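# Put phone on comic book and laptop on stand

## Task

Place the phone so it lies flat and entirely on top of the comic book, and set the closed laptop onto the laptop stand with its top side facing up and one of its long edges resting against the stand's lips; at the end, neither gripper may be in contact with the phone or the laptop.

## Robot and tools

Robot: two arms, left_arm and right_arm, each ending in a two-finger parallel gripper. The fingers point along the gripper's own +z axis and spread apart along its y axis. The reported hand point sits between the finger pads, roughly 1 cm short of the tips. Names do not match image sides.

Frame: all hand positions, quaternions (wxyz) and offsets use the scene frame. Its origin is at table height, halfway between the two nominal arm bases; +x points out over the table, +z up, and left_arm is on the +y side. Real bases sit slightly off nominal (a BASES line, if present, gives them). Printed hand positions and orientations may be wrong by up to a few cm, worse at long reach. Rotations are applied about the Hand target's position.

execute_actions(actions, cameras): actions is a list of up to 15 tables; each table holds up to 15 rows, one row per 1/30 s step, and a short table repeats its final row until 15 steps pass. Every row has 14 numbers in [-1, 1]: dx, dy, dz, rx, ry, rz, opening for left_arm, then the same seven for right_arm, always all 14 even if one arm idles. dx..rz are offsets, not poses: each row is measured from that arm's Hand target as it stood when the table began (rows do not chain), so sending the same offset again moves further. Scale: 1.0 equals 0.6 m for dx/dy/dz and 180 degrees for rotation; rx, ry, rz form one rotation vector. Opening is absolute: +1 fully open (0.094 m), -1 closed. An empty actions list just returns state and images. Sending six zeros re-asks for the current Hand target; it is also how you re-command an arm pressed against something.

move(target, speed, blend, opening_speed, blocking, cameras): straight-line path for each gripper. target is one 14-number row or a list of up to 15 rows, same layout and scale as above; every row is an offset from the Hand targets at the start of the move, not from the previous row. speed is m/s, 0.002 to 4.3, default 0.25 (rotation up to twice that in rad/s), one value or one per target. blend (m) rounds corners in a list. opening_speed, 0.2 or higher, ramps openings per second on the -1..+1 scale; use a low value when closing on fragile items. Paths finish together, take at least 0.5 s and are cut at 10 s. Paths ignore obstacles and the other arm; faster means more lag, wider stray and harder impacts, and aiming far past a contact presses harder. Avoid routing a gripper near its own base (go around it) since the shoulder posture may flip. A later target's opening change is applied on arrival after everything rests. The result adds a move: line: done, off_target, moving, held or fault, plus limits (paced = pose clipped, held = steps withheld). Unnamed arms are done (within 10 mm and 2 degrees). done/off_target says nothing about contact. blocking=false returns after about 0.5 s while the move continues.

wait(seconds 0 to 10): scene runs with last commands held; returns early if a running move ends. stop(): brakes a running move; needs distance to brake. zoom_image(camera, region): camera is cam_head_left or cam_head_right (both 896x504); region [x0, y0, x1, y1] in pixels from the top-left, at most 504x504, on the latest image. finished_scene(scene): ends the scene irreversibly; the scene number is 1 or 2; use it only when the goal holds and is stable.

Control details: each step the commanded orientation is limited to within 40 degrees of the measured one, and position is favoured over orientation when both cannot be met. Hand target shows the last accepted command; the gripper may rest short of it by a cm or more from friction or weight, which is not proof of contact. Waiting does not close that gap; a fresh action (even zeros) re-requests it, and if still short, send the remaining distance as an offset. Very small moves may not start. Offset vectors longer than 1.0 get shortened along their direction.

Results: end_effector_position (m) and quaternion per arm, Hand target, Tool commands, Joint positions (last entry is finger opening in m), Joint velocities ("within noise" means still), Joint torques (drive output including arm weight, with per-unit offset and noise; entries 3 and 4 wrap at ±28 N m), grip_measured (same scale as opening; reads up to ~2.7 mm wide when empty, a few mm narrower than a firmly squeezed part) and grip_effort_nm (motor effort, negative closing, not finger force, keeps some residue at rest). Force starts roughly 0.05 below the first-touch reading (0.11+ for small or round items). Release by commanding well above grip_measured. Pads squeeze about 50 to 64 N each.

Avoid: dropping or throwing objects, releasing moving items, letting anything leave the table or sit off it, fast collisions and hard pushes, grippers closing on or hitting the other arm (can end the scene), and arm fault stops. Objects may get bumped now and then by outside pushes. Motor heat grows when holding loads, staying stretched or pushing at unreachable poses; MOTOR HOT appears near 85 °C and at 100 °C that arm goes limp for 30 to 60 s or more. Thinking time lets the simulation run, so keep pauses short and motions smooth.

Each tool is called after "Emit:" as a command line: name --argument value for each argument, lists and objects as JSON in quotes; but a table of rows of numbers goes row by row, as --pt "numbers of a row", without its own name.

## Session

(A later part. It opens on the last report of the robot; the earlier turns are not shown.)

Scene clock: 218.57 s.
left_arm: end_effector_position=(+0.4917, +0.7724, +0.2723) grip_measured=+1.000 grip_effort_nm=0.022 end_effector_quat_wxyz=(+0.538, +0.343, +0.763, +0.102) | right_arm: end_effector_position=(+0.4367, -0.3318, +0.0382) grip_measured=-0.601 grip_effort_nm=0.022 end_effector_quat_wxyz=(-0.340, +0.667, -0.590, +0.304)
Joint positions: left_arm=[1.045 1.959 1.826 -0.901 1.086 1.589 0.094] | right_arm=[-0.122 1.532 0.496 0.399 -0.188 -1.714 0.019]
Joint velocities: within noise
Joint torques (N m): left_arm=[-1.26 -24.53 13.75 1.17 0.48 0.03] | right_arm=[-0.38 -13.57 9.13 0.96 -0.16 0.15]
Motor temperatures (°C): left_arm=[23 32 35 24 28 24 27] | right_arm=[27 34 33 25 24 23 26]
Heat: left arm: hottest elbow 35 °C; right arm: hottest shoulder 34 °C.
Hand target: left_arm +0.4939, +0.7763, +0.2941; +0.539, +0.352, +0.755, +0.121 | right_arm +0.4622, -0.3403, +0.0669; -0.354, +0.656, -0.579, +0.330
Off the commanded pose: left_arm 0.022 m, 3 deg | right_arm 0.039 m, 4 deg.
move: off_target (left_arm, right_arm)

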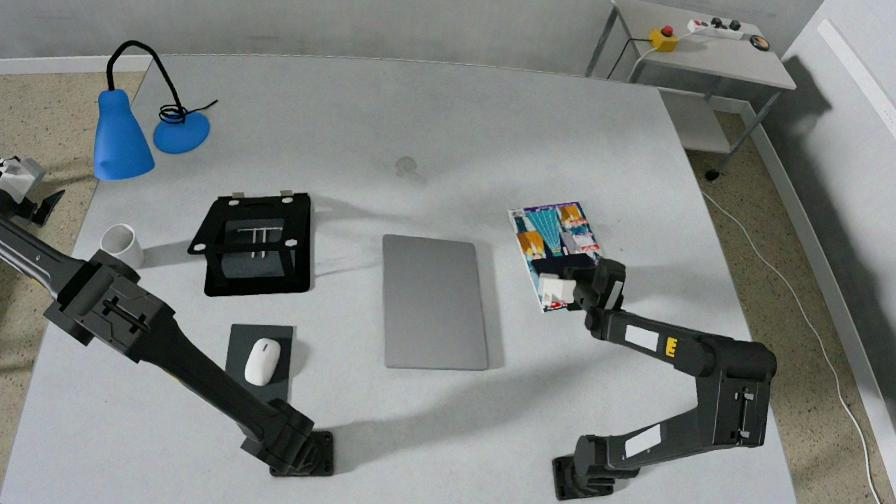

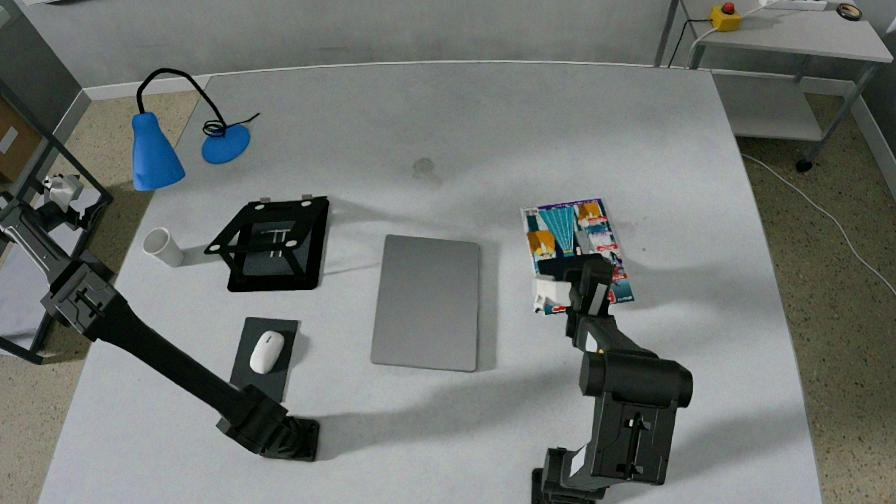

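Emit:
move --target '[0,0,0,0,0,0,1,-0.10,0.01,-0.01,0,0,0,-0.6]' --speed 0.12

Emit:
zoom_image --camera "cam_head_left" --region '[520, 210, 620, 310]'

Emit:
zoom_image --camera "cam_head_right" --region '[520, 210, 620, 310]'

Scene clock: 224.53 s.
left_arm: end_effector_position=(+0.4917, +0.7724, +0.2723) grip_measured=+1.000 grip_effort_nm=0.022 end_effector_quat_wxyz=(+0.538, +0.343, +0.763, +0.102) | right_arm: end_effector_position=(+0.4046, -0.3293, +0.0558) grip_measured=-0.601 grip_effort_nm=0.022 end_effector_quat_wxyz=(-0.352, +0.660, -0.581, +0.320)
Joint positions: left_arm=[1.045 1.959 1.826 -0.901 1.086 1.589 0.094] | right_arm=[-0.126 1.411 0.399 0.419 -0.193 -1.716 0.019]
Joint velocities: within noise
Joint torques (N m): left_arm=[-1.73 -23.65 13.75 1.07 0.53 -0.06] | right_arm=[-0.44 -10.99 4.96 1.96 -0.15 0.13]
Motor temperatures (°C): left_arm=[23 32 35 24 28 24 27] | right_arm=[27 34 33 25 24 23 26]
Heat: left arm: hottest elbow 35 °C; right arm: hottest shoulder 34 °C.
Hand target: left_arm +0.4939, +0.7763, +0.2941; +0.539, +0.352, +0.755, +0.121 | right_arm +0.4024, -0.3343, +0.0611; -0.354, +0.656, -0.579, +0.331
Off the commanded pose: left_arm 0.022 m, 3 deg | right_arm 0.008 m, 1 deg.
move: off_target (left_arm)

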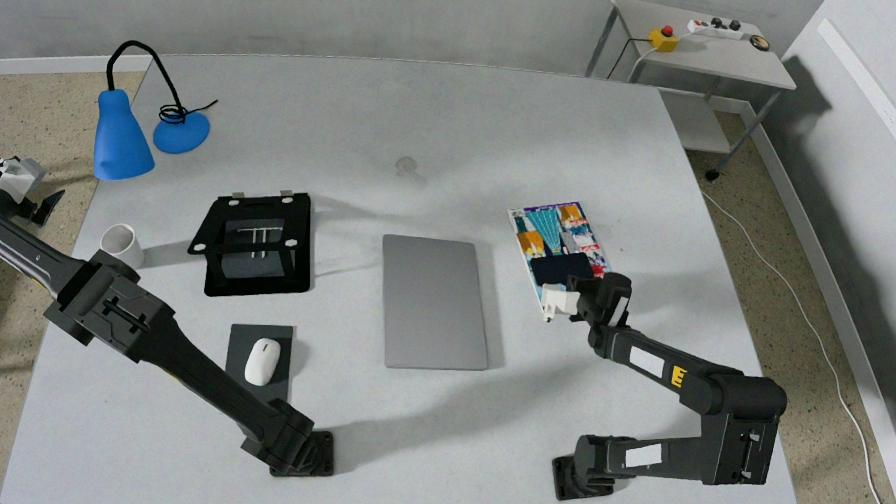

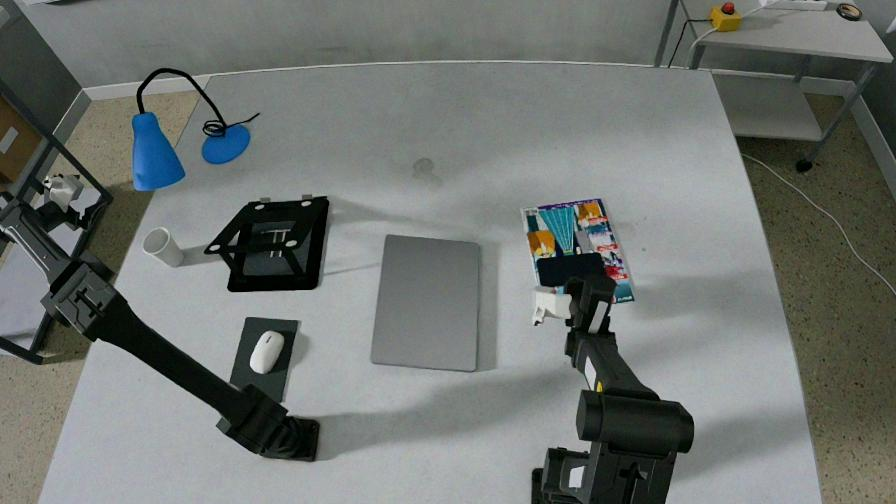

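Scaled by 5.040.

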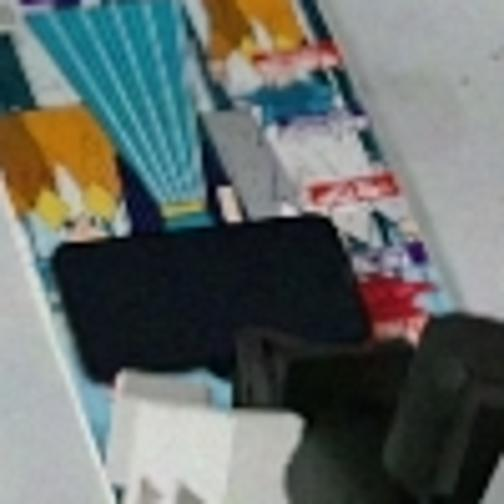

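Scaled by 5.040.

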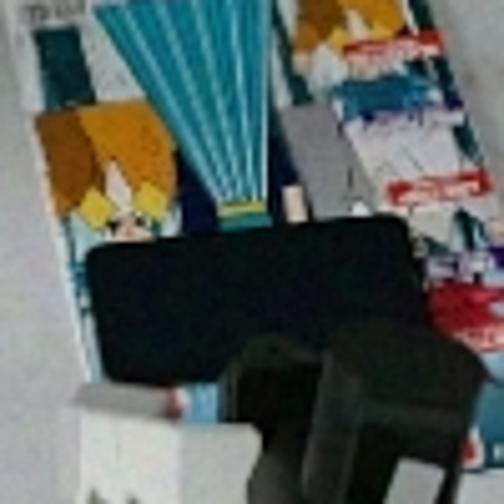

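Emit:
move --pt "0 0 0 0 0 0 1 -0.07 0 0.0 0 0 0 -0.6" --pt "0 0 0 0 0 0 1 -0.2 -0.1 0.3 0 0 0 -0.6" --speed '[0.12,0.3]'

Emit:
zoom_image --camera "cam_head_left" --region '[500, 190, 640, 330]'

Emit:
zoom_image --camera "cam_head_right" --region '[510, 190, 650, 330]'

Scene clock: 230.17 s.
left_arm: end_effector_position=(+0.4917, +0.7724, +0.2723) grip_measured=+1.000 grip_effort_nm=0.022 end_effector_quat_wxyz=(+0.538, +0.343, +0.763, +0.102) | right_arm: end_effector_position=(+0.2722, -0.3843, +0.2061) grip_measured=-0.601 grip_effort_nm=0.022 end_effector_quat_wxyz=(-0.352, +0.660, -0.590, +0.305)
Joint positions: left_arm=[1.045 1.959 1.826 -0.901 1.086 1.589 0.094] | right_arm=[-0.527 0.613 0.476 -0.576 -0.522 -1.961 0.019]
Joint velocities: within noise
Joint torques (N m): left_arm=[-2.02 -23.94 13.59 1.05 0.49 -0.01] | right_arm=[-0.32 -1.61 14.28 0.87 -0.28 0.15]
Motor temperatures (°C): left_arm=[23 32 35 24 28 24 27] | right_arm=[27 34 33 25 24 23 26]
Heat: left arm: hottest elbow 35 °C; right arm: hottest shoulder 34 °C.
Hand target: left_arm +0.4939, +0.7763, +0.2941; +0.539, +0.352, +0.755, +0.121 | right_arm +0.2824, -0.3944, +0.2411; -0.354, +0.656, -0.579, +0.331
Off the commanded pose: left_arm 0.022 m, 3 deg | right_arm 0.038 m, 3 deg.
move: off_target (left_arm, right_arm)

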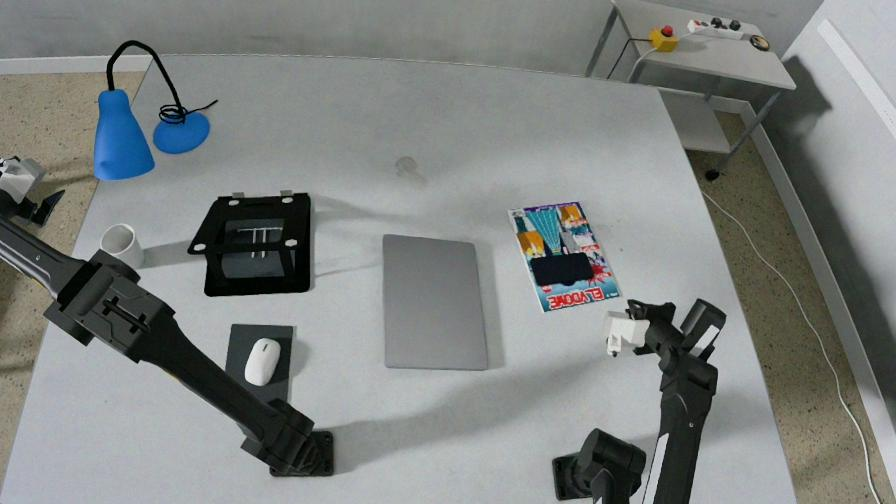

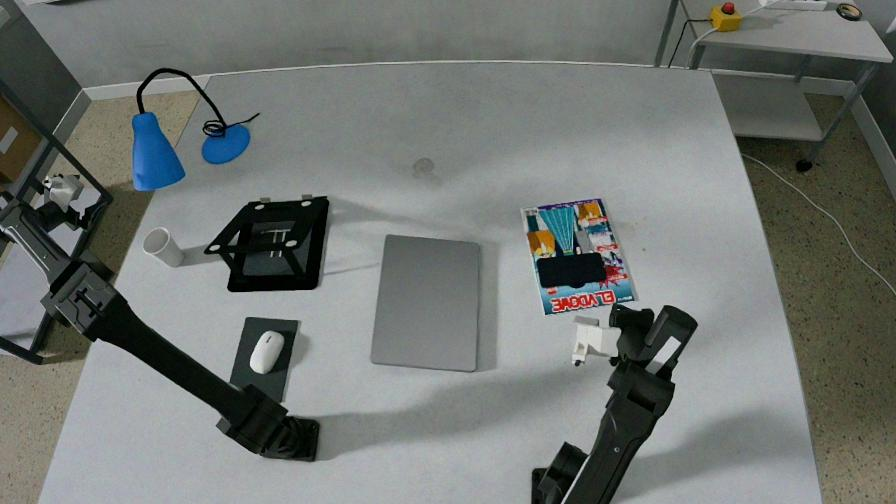

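Scaled by 3.600.

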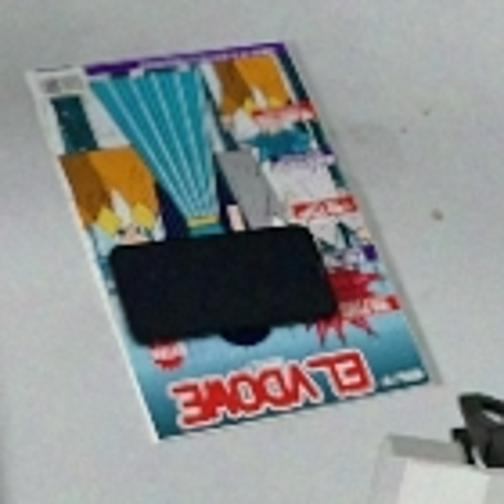

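Scaled by 3.600.

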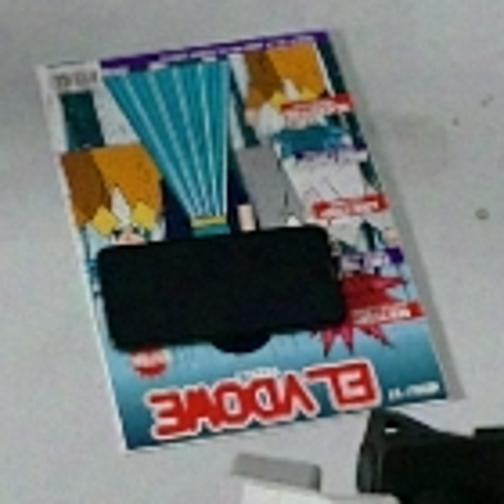

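Emit:
move --target '[0,0,0,0,0,0,1,0.28,0.299,-0.152,-0.044,0.3135,0,-0.95]' --speed 0.3

Emit:
zoom_image --camera "cam_head_left" --region '[490, 190, 640, 320]'

Emit:
zoom_image --camera "cam_head_right" --region '[490, 190, 640, 320]'

Scene clock: 242.27 s.
left_arm: end_effector_position=(+0.4917, +0.7724, +0.2723) grip_measured=+1.000 grip_effort_nm=0.022 end_effector_quat_wxyz=(+0.538, +0.343, +0.763, +0.102) | right_arm: end_effector_position=(+0.4317, -0.2231, +0.1383) grip_measured=-0.949 grip_effort_nm=-0.081 end_effector_quat_wxyz=(+0.017, +0.756, -0.654, +0.012)
Joint positions: left_arm=[1.045 1.959 1.826 -0.901 1.086 1.589 0.094] | right_arm=[0.195 1.623 1.3 -1.26 0.039 -1.515 0.002]
Joint velocities: within noise
Joint torques (N m): left_arm=[-1.96 -22.65 13.68 1.05 0.53 -0.04] | right_arm=[1.03 -15.68 12.08 -0.21 -0.07 0.24]
Motor temperatures (°C): left_arm=[23 32 35 24 28 24 27] | right_arm=[27 33 38 25 24 23 26]
Heat: left arm: hottest elbow 35 °C; right arm: hottest elbow 38 °C.
Hand target: left_arm +0.4939, +0.7763, +0.2941; +0.539, +0.352, +0.755, +0.121 | right_arm +0.4503, -0.2150, +0.1498; +0.006, +0.756, -0.654, +0.019
Off the commanded pose: left_arm 0.022 m, 3 deg | right_arm 0.023 m, 2 deg.
move: off_target (left_arm, right_arm)

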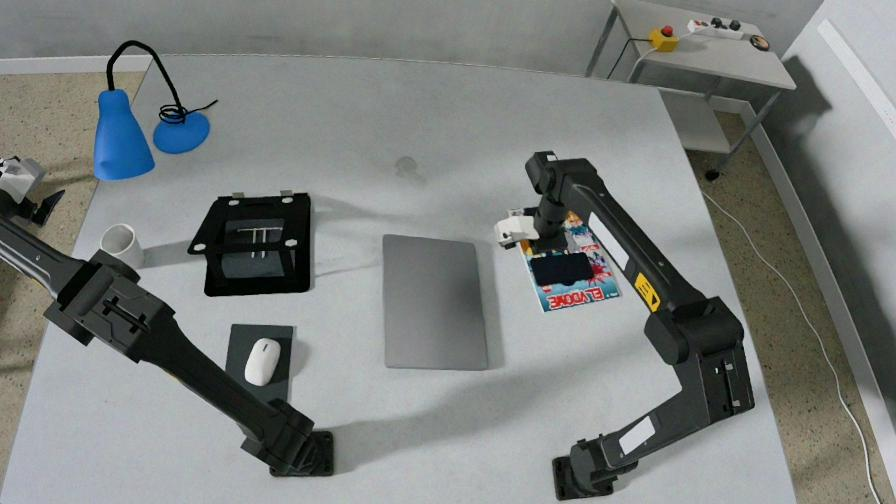

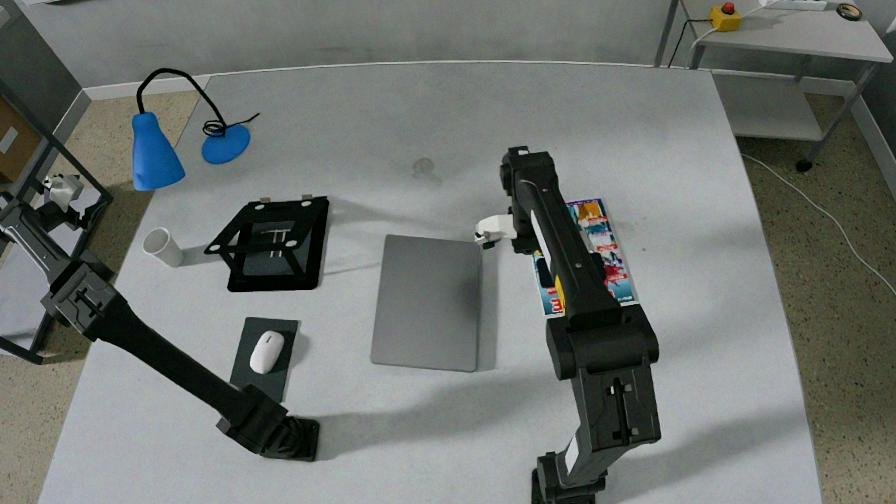

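Scaled by 3.360.

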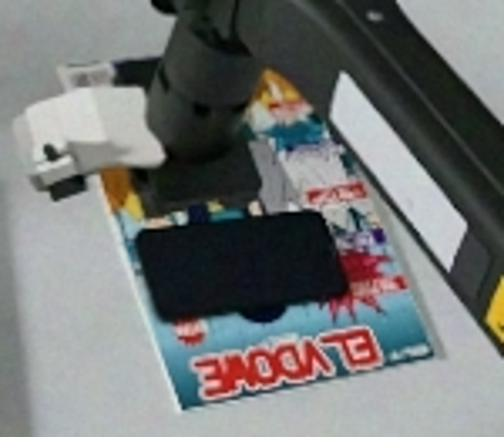

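Scaled by 3.360.

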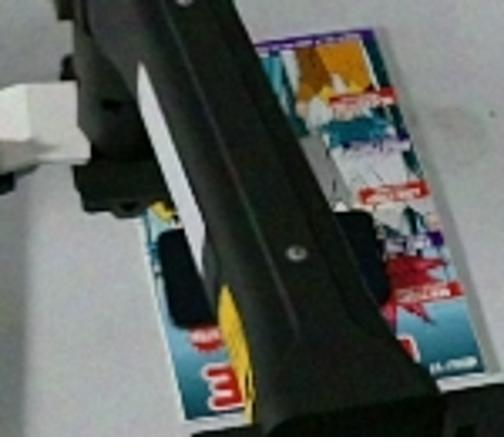

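Emit:
move --target '[0,0,0,0,0,0,1,0.0,0.05,-0.12,0,0,0,-0.95]' --speed 0.2

Emit:
zoom_image --camera "cam_head_left" --region '[490, 190, 640, 320]'

Emit:
zoom_image --camera "cam_head_right" --region '[490, 190, 640, 320]'

Scene clock: 247.53 s.
left_arm: end_effector_position=(+0.4917, +0.7724, +0.2723) grip_measured=+1.000 grip_effort_nm=0.022 end_effector_quat_wxyz=(+0.538, +0.343, +0.763, +0.102) | right_arm: end_effector_position=(+0.4520, -0.1887, +0.0890) grip_measured=-0.949 grip_effort_nm=-0.081 end_effector_quat_wxyz=(+0.000, +0.756, -0.654, +0.023)
Joint positions: left_arm=[1.045 1.959 1.826 -0.901 1.086 1.589 0.094] | right_arm=[0.255 1.713 1.278 -1.11 0.039 -1.456 0.002]
Joint velocities: within noise
Joint torques (N m): left_arm=[-1.32 -23.53 13.74 1.02 0.53 0] | right_arm=[0.97 -16.5 6.9 0.5 -0.02 0.24]
Motor temperatures (°C): left_arm=[23 32 36 24 28 24 27] | right_arm=[27 33 39 25 24 23 26]
Heat: left arm: hottest elbow 36 °C; right arm: hottest elbow 39 °C.
Hand target: left_arm +0.4939, +0.7763, +0.2941; +0.539, +0.352, +0.755, +0.121 | right_arm +0.4504, -0.1850, +0.0779; +0.006, +0.756, -0.654, +0.019
Off the commanded pose: left_arm 0.022 m, 3 deg | right_arm 0.012 m, 1 deg.
move: off_target (left_arm, right_arm)

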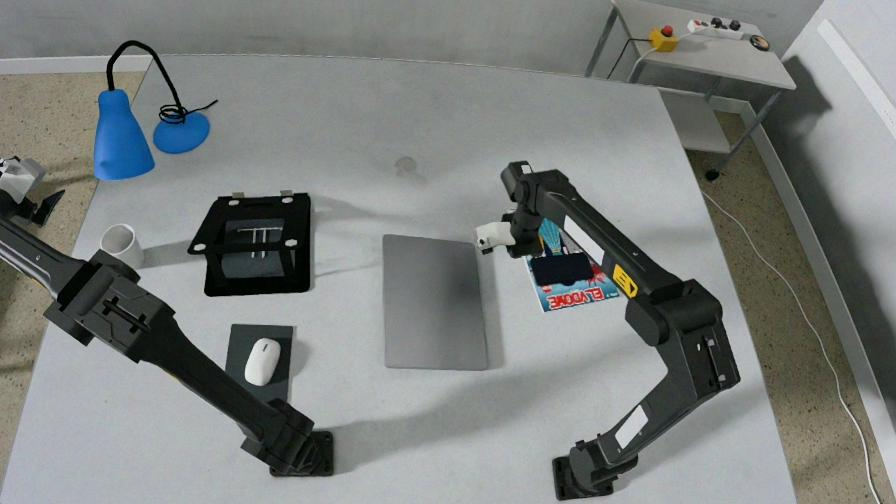

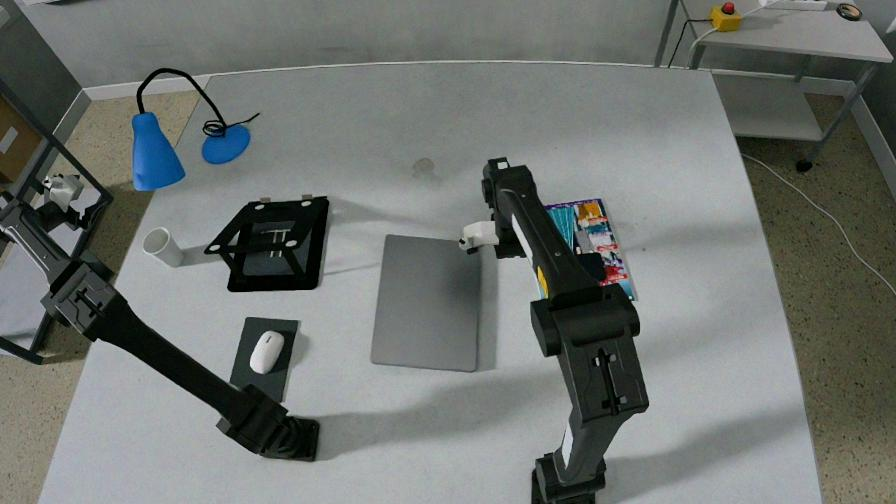

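Scaled by 3.360.

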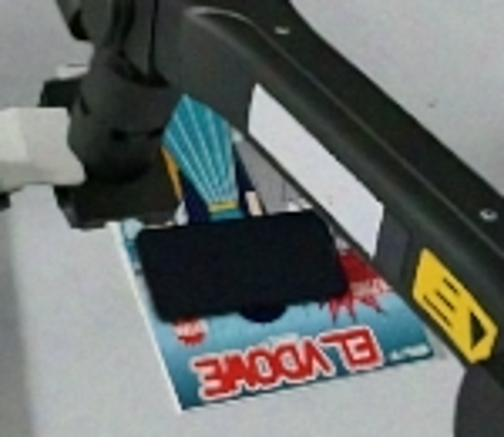

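Scaled by 3.360.

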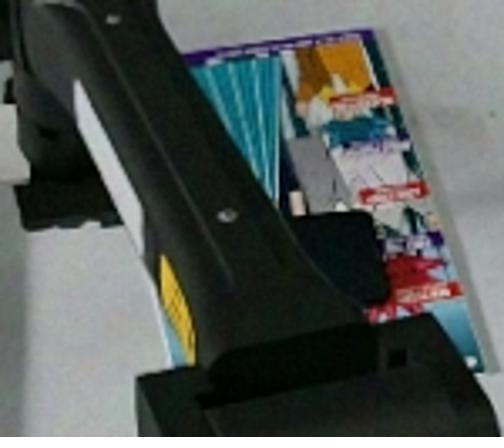

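Emit:
move --target '[0,0,0,0,0,0,1,0.0,0.0,-0.085,0,0,0,-0.95]' --speed 0.1

Emit:
zoom_image --camera "cam_head_left" --region '[490, 210, 590, 310]'

Emit:
zoom_image --camera "cam_head_right" --region '[490, 210, 590, 310]'

Scene clock: 255.70 s.
left_arm: end_effector_position=(+0.4917, +0.7724, +0.2723) grip_measured=+1.000 grip_effort_nm=0.022 end_effector_quat_wxyz=(+0.538, +0.343, +0.763, +0.102) | right_arm: end_effector_position=(+0.4541, -0.1881, +0.0398) grip_measured=-0.949 grip_effort_nm=-0.076 end_effector_quat_wxyz=(-0.002, +0.756, -0.654, +0.025)
Joint positions: left_arm=[1.045 1.959 1.826 -0.901 1.086 1.589 0.094] | right_arm=[0.255 1.778 1.221 -0.984 0.039 -1.455 0.002]
Joint velocities: within noise
Joint torques (N m): left_arm=[-1.49 -23.77 13.65 1.24 0.51 -0.04] | right_arm=[1.03 -17.14 6.34 0.4 -0.02 0.22]
Motor temperatures (°C): left_arm=[23 32 36 24 28 24 27] | right_arm=[27 34 38 25 24 23 26]
Heat: left arm: hottest elbow 36 °C; right arm: hottest elbow 38 °C.
Hand target: left_arm +0.4939, +0.7763, +0.2941; +0.539, +0.352, +0.755, +0.121 | right_arm +0.4504, -0.1850, +0.0270; +0.006, +0.756, -0.654, +0.019
Off the commanded pose: left_arm 0.022 m, 3 deg | right_arm 0.014 m, 1 deg.
move: off_target (left_arm, right_arm)

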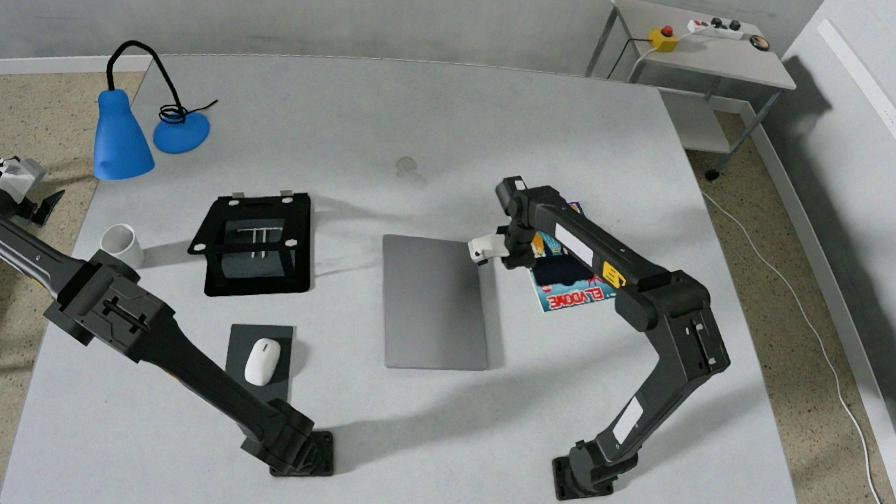

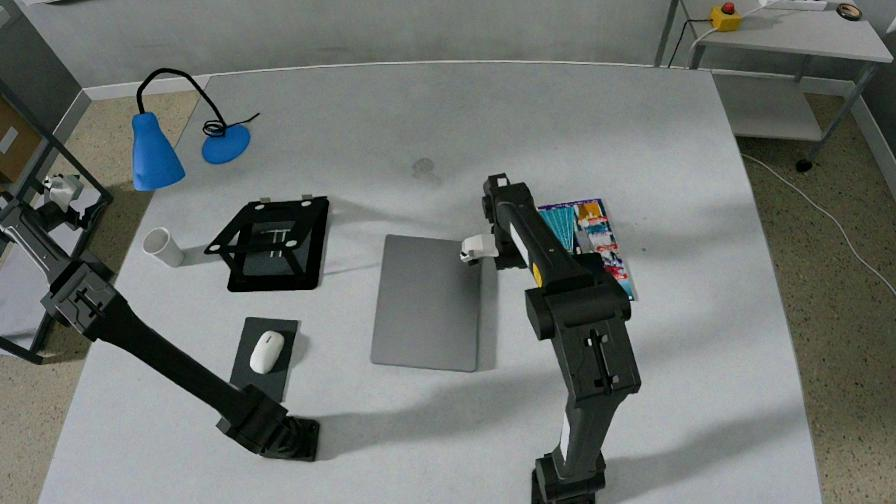

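Scaled by 5.040.

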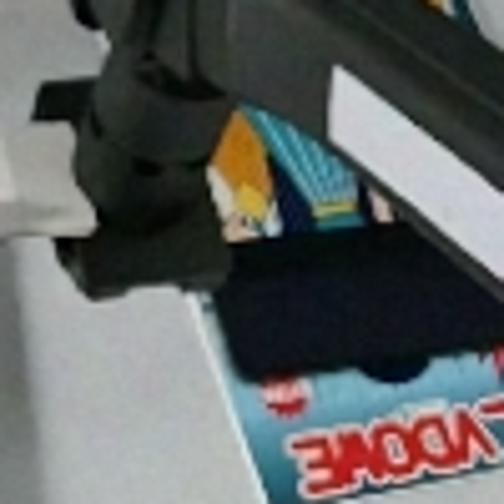

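Scaled by 5.040.

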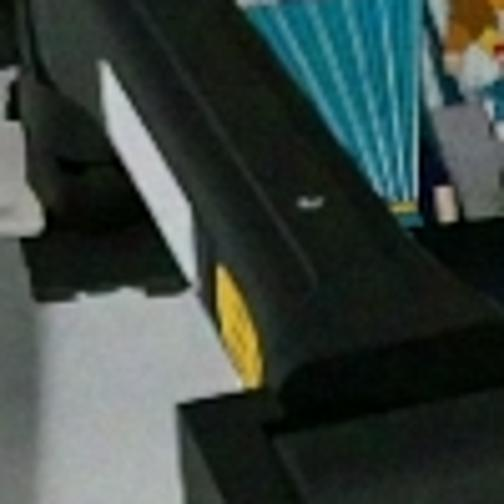

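Emit:
move --target '[0,0,0,0,0,0,1,-0.01,0.0,-0.02,0,0,0,-0.95]' --speed 0.05 --cameras '[]'

Emit:
move --target '[0,0,0,0,0,0,1,0,0.0,-0.015,0,0,0,-0.95]' --speed 0.05

Emit:
zoom_image --camera "cam_head_left" --region '[490, 210, 590, 310]'

Scene clock: 265.83 s.
left_arm: end_effector_position=(+0.4917, +0.7724, +0.2723) grip_measured=+1.000 grip_effort_nm=0.022 end_effector_quat_wxyz=(+0.538, +0.343, +0.763, +0.102) | right_arm: end_effector_position=(+0.4511, -0.1889, +0.0316) grip_measured=-0.949 grip_effort_nm=-0.085 end_effector_quat_wxyz=(-0.005, +0.755, -0.655, +0.027)
Joint positions: left_arm=[1.045 1.959 1.826 -0.901 1.086 1.589 0.094] | right_arm=[0.255 1.778 1.195 -0.949 0.039 -1.452 0.002]
Joint velocities: within noise
Joint torques (N m): left_arm=[-0.97 -23.41 13.9 1.16 0.53 -0.02] | right_arm=[1.2 -16.32 6 0.46 -0.03 0.25]
Motor temperatures (°C): left_arm=[23 32 36 24 28 24 27] | right_arm=[27 34 37 25 24 23 26]
Heat: left arm: hottest elbow 36 °C; right arm: hottest elbow 37 °C.
Hand target: left_arm +0.4939, +0.7763, +0.2941; +0.539, +0.352, +0.755, +0.121 | right_arm +0.4445, -0.1850, +0.0150; +0.005, +0.756, -0.654, +0.019
Off the commanded pose: left_arm 0.022 m, 3 deg | right_arm 0.018 m, 2 deg.
move: off_target (left_arm, right_arm)
No camera images: "cameras" was empty.

Scene clock: 266.73 s.
left_arm: end_effector_position=(+0.4917, +0.7724, +0.2723) grip_measured=+1.000 grip_effort_nm=0.022 end_effector_quat_wxyz=(+0.538, +0.343, +0.763, +0.102) | right_arm: end_effector_position=(+0.4508, -0.1890, +0.0221) grip_measured=-0.949 grip_effort_nm=-0.090 end_effector_quat_wxyz=(-0.005, +0.755, -0.655, +0.027)
Joint positions: left_arm=[1.045 1.959 1.826 -0.901 1.086 1.589 0.094] | right_arm=[0.255 1.792 1.186 -0.927 0.039 -1.452 0.002]
Joint velocities: within noise
Joint torques (N m): left_arm=[-1.44 -23.47 13.64 0.94 0.53 -0.05] | right_arm=[1.26 -16.15 6.04 0.44 -0.02 0.22]
Motor temperatures (°C): left_arm=[23 32 36 24 28 24 27] | right_arm=[27 34 37 25 24 23 26]
Heat: left arm: hottest elbow 36 °C; right arm: hottest elbow 37 °C.
Hand target: left_arm +0.4939, +0.7763, +0.2941; +0.539, +0.352, +0.755, +0.121 | right_arm +0.4444, -0.1851, +0.0059; +0.006, +0.756, -0.654, +0.019
Off the commanded pose: left_arm 0.022 m, 3 deg | right_arm 0.018 m, 1 deg.
move: off_target (left_arm, right_arm)

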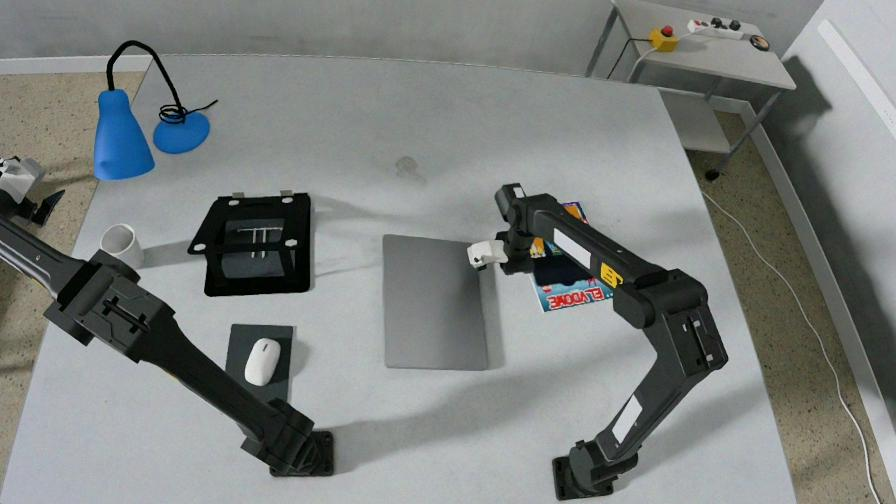

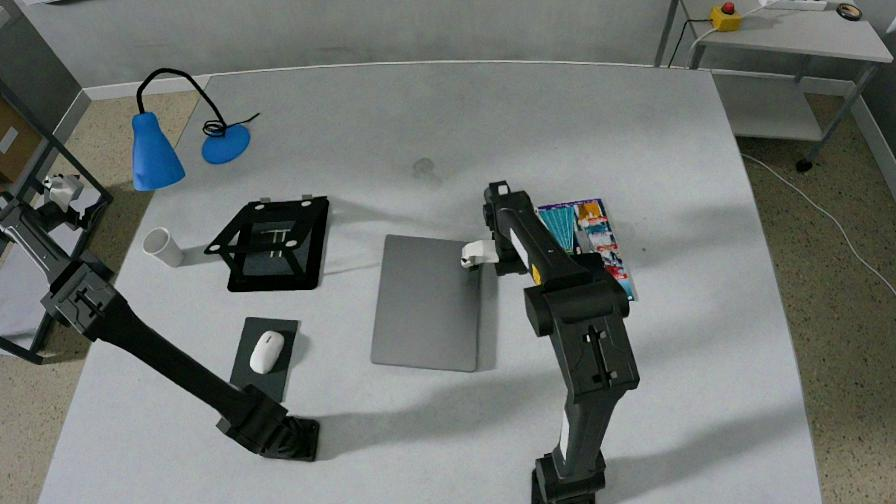

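Scaled by 5.040.

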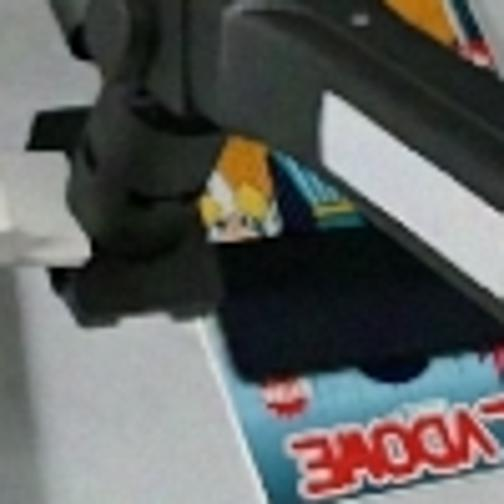

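Emit:
move --target '[0,0,0,0,0,0,1,0,0.0,-0.015,0,0,0,-0.95]' --speed 0.05 --cameras '[]'

Scene clock: 269.17 s.
left_arm: end_effector_position=(+0.4917, +0.7724, +0.2723) grip_measured=+1.000 grip_effort_nm=0.022 end_effector_quat_wxyz=(+0.538, +0.343, +0.763, +0.102) | right_arm: end_effector_position=(+0.4511, -0.1889, +0.0136) grip_measured=-0.949 grip_effort_nm=-0.081 end_effector_quat_wxyz=(-0.005, +0.755, -0.655, +0.027)
Joint positions: left_arm=[1.045 1.959 1.826 -0.901 1.086 1.589 0.094] | right_arm=[0.255 1.805 1.178 -0.905 0.039 -1.452 0.002]
Joint velocities: within noise
Joint torques (N m): left_arm=[-1.49 -23.3 13.82 1.21 0.5 -0.05] | right_arm=[1.14 -15.5 5.82 0.51 0 0.22]
Motor temperatures (°C): left_arm=[23 32 36 24 28 24 27] | right_arm=[27 34 37 25 24 23 26]
Heat: left arm: hottest elbow 36 °C; right arm: hottest elbow 37 °C.
Hand target: left_arm +0.4939, +0.7763, +0.2941; +0.539, +0.352, +0.755, +0.121 | right_arm +0.4443, -0.1851, -0.0031; +0.006, +0.756, -0.654, +0.019
Off the commanded pose: left_arm 0.022 m, 3 deg | right_arm 0.018 m, 2 deg.
move: off_target (left_arm, right_arm)
No camera images: "cameras" was empty.

Emit:
move --target '[0,0,0,0,0,0,1,0,0.0,-0.01,0,0,0,-0.95]' --speed 0.05 --cameras '[]'

Scene clock: 271.73 s.
left_arm: end_effector_position=(+0.4917, +0.7724, +0.2723) grip_measured=+1.000 grip_effort_nm=0.027 end_effector_quat_wxyz=(+0.538, +0.343, +0.763, +0.102) | right_arm: end_effector_position=(+0.4536, -0.1883, +0.0133) grip_measured=-0.949 grip_effort_nm=-0.076 end_effector_quat_wxyz=(-0.009, +0.755, -0.655, +0.030)
Joint positions: left_arm=[1.045 1.959 1.826 -0.901 1.086 1.589 0.094] | right_arm=[0.255 1.806 1.178 -0.894 0.039 -1.452 0.002]
Joint velocities: within noise
Joint torques (N m): left_arm=[-1.96 -23.59 13.83 1.05 0.52 -0.06] | right_arm=[1.14 -15.62 5.48 0.61 -0.02 0.22]
Motor temperatures (°C): left_arm=[23 32 36 24 28 24 27] | right_arm=[27 35 36 25 24 23 26]
Heat: left arm: hottest elbow 36 °C; right arm: hottest elbow 36 °C.
Hand target: left_arm +0.4939, +0.7763, +0.2941; +0.539, +0.352, +0.755, +0.121 | right_arm +0.4443, -0.1851, -0.0091; +0.006, +0.756, -0.654, +0.019
Off the commanded pose: left_arm 0.022 m, 3 deg | right_arm 0.024 m, 2 deg.
move: off_target (left_arm, right_arm)
No camera images: "cameras" was empty.

Emit:
move --target '[0,0,0,0,0,0,1,0,0.0,0.023,0,0,0,-0.95]' --speed 0.05 --cameras '[]'

Scene clock: 274.47 s.
left_arm: end_effector_position=(+0.4917, +0.7724, +0.2723) grip_measured=+1.000 grip_effort_nm=0.022 end_effector_quat_wxyz=(+0.538, +0.343, +0.763, +0.102) | right_arm: end_effector_position=(+0.4520, -0.1887, +0.0132) grip_measured=-0.949 grip_effort_nm=-0.081 end_effector_quat_wxyz=(-0.007, +0.755, -0.656, +0.028)
Joint positions: left_arm=[1.045 1.959 1.826 -0.901 1.086 1.589 0.094] | right_arm=[0.255 1.806 1.178 -0.901 0.039 -1.452 0.002]
Joint velocities: within noise
Joint torques (N m): left_arm=[-1.73 -23.65 13.57 1.26 0.53 -0.03] | right_arm=[1.2 -17.2 6.38 -0.21 -0.02 0.21]
Motor temperatures (°C): left_arm=[23 32 36 24 28 24 27] | right_arm=[27 35 36 25 24 23 26]
Heat: left arm: hottest elbow 36 °C; right arm: hottest elbow 36 °C.
Hand target: left_arm +0.4939, +0.7763, +0.2941; +0.539, +0.352, +0.755, +0.121 | right_arm +0.4443, -0.1851, +0.0047; +0.006, +0.756, -0.654, +0.019
Off the commanded pose: left_arm 0.022 m, 3 deg | right_arm 0.012 m, 2 deg.
move: off_target (left_arm, right_arm)
No camera images: "cameras" was empty.

Emit:
move --target '[0,0,0,0,0,0,1,0,0.0,0.012,0,0,0,-0.95]' --speed 0.05 --cameras '[]'

Scene clock: 276.53 s.
left_arm: end_effector_position=(+0.4917, +0.7724, +0.2723) grip_measured=+1.000 grip_effort_nm=0.022 end_effector_quat_wxyz=(+0.538, +0.343, +0.763, +0.102) | right_arm: end_effector_position=(+0.4478, -0.1898, +0.0131) grip_measured=-0.949 grip_effort_nm=-0.081 end_effector_quat_wxyz=(+0.001, +0.755, -0.656, +0.023)
Joint positions: left_arm=[1.045 1.959 1.826 -0.901 1.086 1.589 0.094] | right_arm=[0.255 1.806 1.178 -0.918 0.039 -1.452 0.002]
Joint velocities: within noise
Joint torques (N m): left_arm=[-1.9 -23.41 13.7 1.29 0.53 0] | right_arm=[1.2 -18.14 6.82 -0.28 -0.02 0.22]
Motor temperatures (°C): left_arm=[23 32 36 24 28 24 27] | right_arm=[27 35 36 25 24 23 26]
Heat: left arm: hottest elbow 36 °C; right arm: hottest elbow 36 °C.
Hand target: left_arm +0.4939, +0.7763, +0.2941; +0.539, +0.352, +0.755, +0.121 | right_arm +0.4443, -0.1851, +0.0119; +0.006, +0.756, -0.654, +0.019
Off the commanded pose: left_arm 0.022 m, 3 deg | right_arm 0.006 m, 1 deg.
move: off_target (left_arm)
No camera images: "cameras" was empty.

Emit:
move --target '[0,0,0,0,0,0,1,0,0.0,0.013,0,0,0,-0.95]' --speed 0.05 --cameras '[]'

Scene clock: 278.40 s.
left_arm: end_effector_position=(+0.4917, +0.7724, +0.2723) grip_measured=+1.000 grip_effort_nm=0.022 end_effector_quat_wxyz=(+0.538, +0.343, +0.763, +0.102) | right_arm: end_effector_position=(+0.4433, -0.1910, +0.0130) grip_measured=-0.949 grip_effort_nm=-0.076 end_effector_quat_wxyz=(+0.008, +0.755, -0.655, +0.018)
Joint positions: left_arm=[1.045 1.959 1.826 -0.901 1.086 1.589 0.094] | right_arm=[0.255 1.806 1.178 -0.938 0.039 -1.452 0.002]
Joint velocities: within noise
Joint torques (N m): left_arm=[-1.44 -24.06 13.74 1.14 0.52 -0.05] | right_arm=[1.2 -19.08 7.28 -0.27 -0.03 0.21]
Motor temperatures (°C): left_arm=[23 32 36 24 28 24 27] | right_arm=[27 35 35 25 24 23 26]
Heat: left arm: hottest elbow 36 °C; right arm: hottest shoulder 35 °C.
Hand target: left_arm +0.4939, +0.7763, +0.2941; +0.539, +0.352, +0.755, +0.121 | right_arm +0.4443, -0.1851, +0.0197; +0.006, +0.756, -0.654, +0.019
Off the commanded pose: left_arm 0.022 m, 3 deg | right_arm 0.009 m, 0 deg.
move: off_target (left_arm)
No camera images: "cameras" was empty.

Emit:
move --target '[0,0,0,0,0,0,1,0,0.0,0.013,0,0,0,-0.95]' --speed 0.05 --cameras '[]'

Scene clock: 280.80 s.
left_arm: end_effector_position=(+0.4917, +0.7724, +0.2723) grip_measured=+1.000 grip_effort_nm=0.027 end_effector_quat_wxyz=(+0.538, +0.343, +0.763, +0.102) | right_arm: end_effector_position=(+0.4387, -0.1922, +0.0132) grip_measured=-0.949 grip_effort_nm=-0.081 end_effector_quat_wxyz=(+0.016, +0.755, -0.655, +0.012)
Joint positions: left_arm=[1.045 1.959 1.826 -0.901 1.086 1.589 0.094] | right_arm=[0.255 1.805 1.178 -0.957 0.039 -1.452 0.002]
Joint velocities: within noise
Joint torques (N m): left_arm=[-1.08 -23.94 13.75 1.2 0.55 -0.06] | right_arm=[1.2 -20.07 7.76 -0.13 -0.03 0.22]
Motor temperatures (°C): left_arm=[23 32 36 24 28 24 27] | right_arm=[27 35 35 25 24 23 26]
Heat: left arm: hottest elbow 36 °C; right arm: hottest shoulder 35 °C.
Hand target: left_arm +0.4939, +0.7763, +0.2941; +0.539, +0.352, +0.755, +0.121 | right_arm +0.4444, -0.1851, +0.0275; +0.006, +0.756, -0.654, +0.019
Off the commanded pose: left_arm 0.022 m, 3 deg | right_arm 0.017 m, 1 deg.
move: off_target (left_arm, right_arm)
No camera images: "cameras" was empty.

Emit:
move --target '[0,0,0,0,0,0,1,0,0.0,0.013,0,0,0,-0.95]' --speed 0.05 --cameras '["cam_head_left"]'

Scene clock: 283.23 s.
left_arm: end_effector_position=(+0.4917, +0.7724, +0.2723) grip_measured=+1.000 grip_effort_nm=0.022 end_effector_quat_wxyz=(+0.538, +0.343, +0.763, +0.102) | right_arm: end_effector_position=(+0.4354, -0.1931, +0.0189) grip_measured=-0.949 grip_effort_nm=-0.081 end_effector_quat_wxyz=(+0.019, +0.755, -0.655, +0.010)
Joint positions: left_arm=[1.045 1.959 1.826 -0.901 1.086 1.589 0.094] | right_arm=[0.255 1.793 1.178 -0.977 0.039 -1.452 0.002]
Joint velocities: within noise
Joint torques (N m): left_arm=[-2.26 -23.71 13.57 1.21 0.49 -0.07] | right_arm=[1.2 -19.72 8.25 -0.42 -0.04 0.21]
Motor temperatures (°C): left_arm=[23 32 36 24 28 24 27] | right_arm=[27 35 35 25 24 23 26]
Heat: left arm: hottest elbow 36 °C; right arm: hottest shoulder 35 °C.
Hand target: left_arm +0.4939, +0.7763, +0.2941; +0.539, +0.352, +0.755, +0.121 | right_arm +0.4444, -0.1851, +0.0353; +0.006, +0.756, -0.654, +0.019
Off the commanded pose: left_arm 0.022 m, 3 deg | right_arm 0.020 m, 2 deg.
move: off_target (left_arm, right_arm)
Images, in order (width x height): cam_head_left 896x504.

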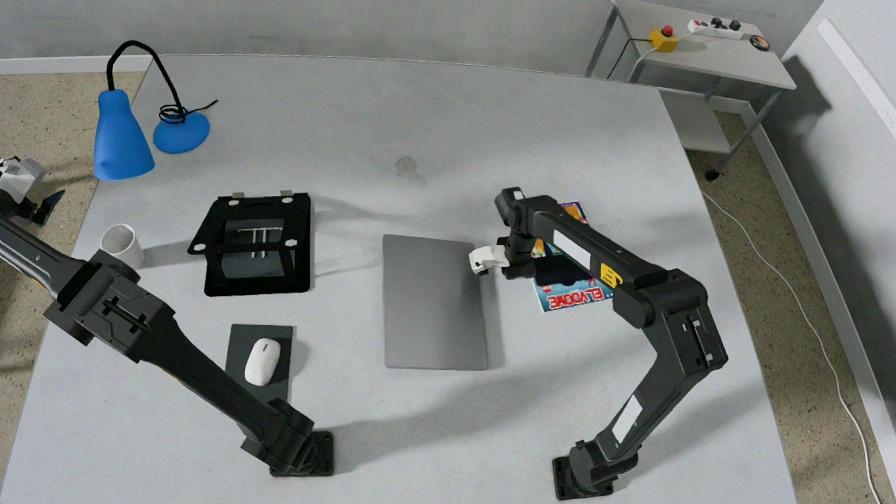

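Emit:
move --target '[0,0,0,0,0,0,1,0,-0.055,0.005,0,0,0,-0.95]' --speed 0.05

Emit:
zoom_image --camera "cam_head_left" --region '[490, 210, 590, 310]'

Scene clock: 287.53 s.
left_arm: end_effector_position=(+0.4917, +0.7724, +0.2723) grip_measured=+1.000 grip_effort_nm=0.022 end_effector_quat_wxyz=(+0.538, +0.343, +0.763, +0.102) | right_arm: end_effector_position=(+0.4422, -0.2141, +0.0283) grip_measured=-0.949 grip_effort_nm=-0.081 end_effector_quat_wxyz=(+0.012, +0.757, -0.653, +0.015)
Joint positions: left_arm=[1.045 1.959 1.826 -0.901 1.086 1.589 0.094] | right_arm=[0.209 1.773 1.178 -0.978 0.039 -1.503 0.002]
Joint velocities: within noise
Joint torques (N m): left_arm=[-1.61 -24 13.83 1.03 0.52 -0.02] | right_arm=[-0.26 -19.66 6.93 -0.17 -0.05 0.1]
Motor temperatures (°C): left_arm=[23 32 36 24 28 24 27] | right_arm=[27 35 35 25 24 23 26]
Heat: left arm: hottest elbow 36 °C; right arm: hottest shoulder 35 °C.
Hand target: left_arm +0.4939, +0.7763, +0.2941; +0.539, +0.352, +0.755, +0.121 | right_arm +0.4443, -0.2181, +0.0383; +0.006, +0.756, -0.654, +0.019
Off the commanded pose: left_arm 0.022 m, 3 deg | right_arm 0.011 m, 1 deg.
move: off_target (left_arm, right_arm)

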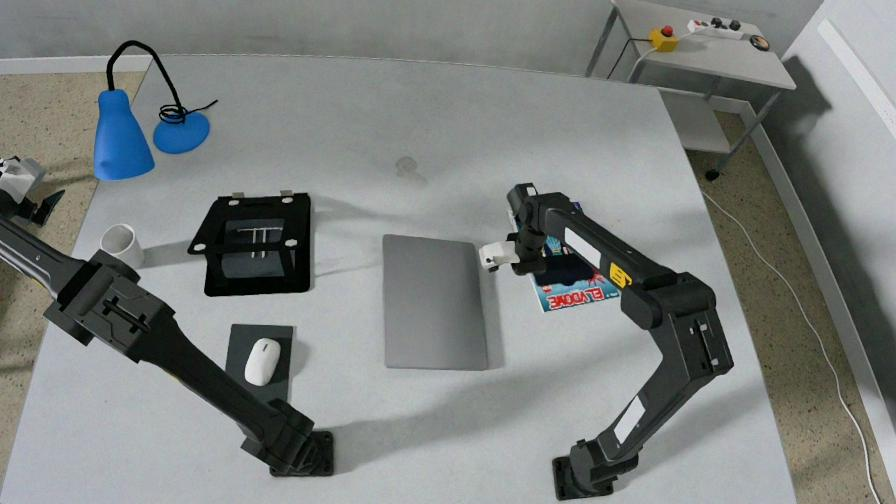

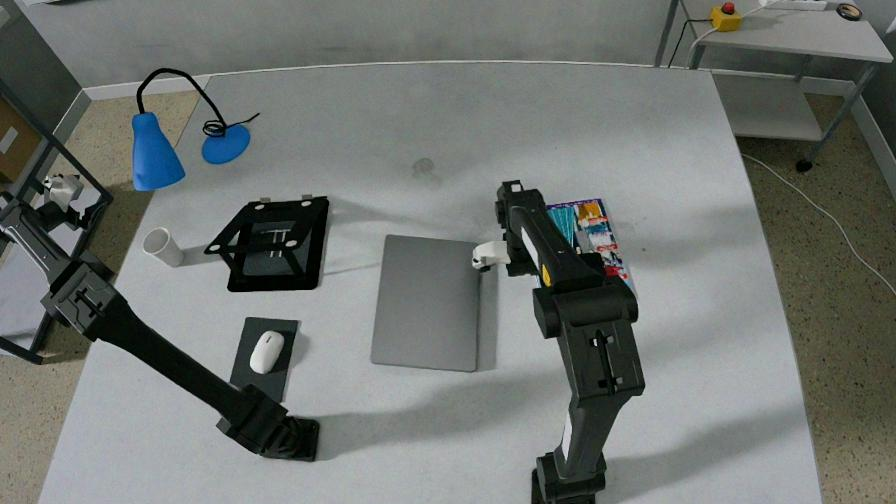

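Scaled by 5.040.

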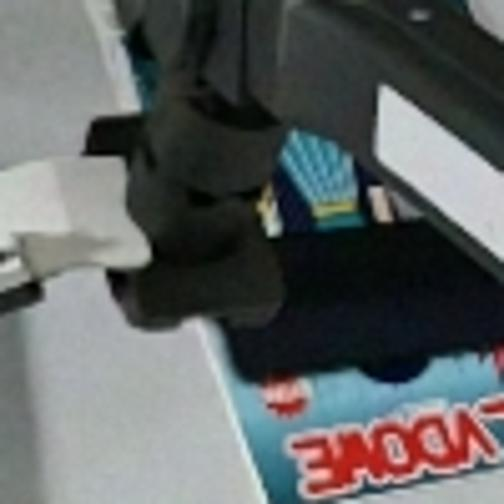

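Emit:
move --target '[0,0,0,0,0,0,1,0,0,-0.056,0,0,0,-0.95]' --speed 0.05 --cameras '[]'

Scene clock: 290.80 s.
left_arm: end_effector_position=(+0.4917, +0.7724, +0.2723) grip_measured=+1.000 grip_effort_nm=0.022 end_effector_quat_wxyz=(+0.538, +0.343, +0.763, +0.102) | right_arm: end_effector_position=(+0.4493, -0.2125, +0.0219) grip_measured=-0.949 grip_effort_nm=-0.076 end_effector_quat_wxyz=(-0.006, +0.757, -0.653, +0.028)
Joint positions: left_arm=[1.045 1.959 1.826 -0.901 1.086 1.589 0.094] | right_arm=[0.209 1.775 1.16 -0.913 0.039 -1.503 0.002]
Joint velocities: within noise
Joint torques (N m): left_arm=[-1.73 -23.36 13.76 1.22 0.54 -0.07] | right_arm=[-0.21 -15.79 5.86 0.49 -0.06 0.09]
Motor temperatures (°C): left_arm=[23 32 36 24 28 24 27] | right_arm=[27 36 35 25 24 23 26]
Heat: left arm: hottest elbow 36 °C; right arm: hottest shoulder 36 °C.
Hand target: left_arm +0.4939, +0.7763, +0.2941; +0.539, +0.352, +0.755, +0.121 | right_arm +0.4443, -0.2181, +0.0047; +0.006, +0.756, -0.654, +0.019
Off the commanded pose: left_arm 0.022 m, 3 deg | right_arm 0.019 m, 2 deg.
move: off_target (left_arm, right_arm)
No camera images: "cameras" was empty.


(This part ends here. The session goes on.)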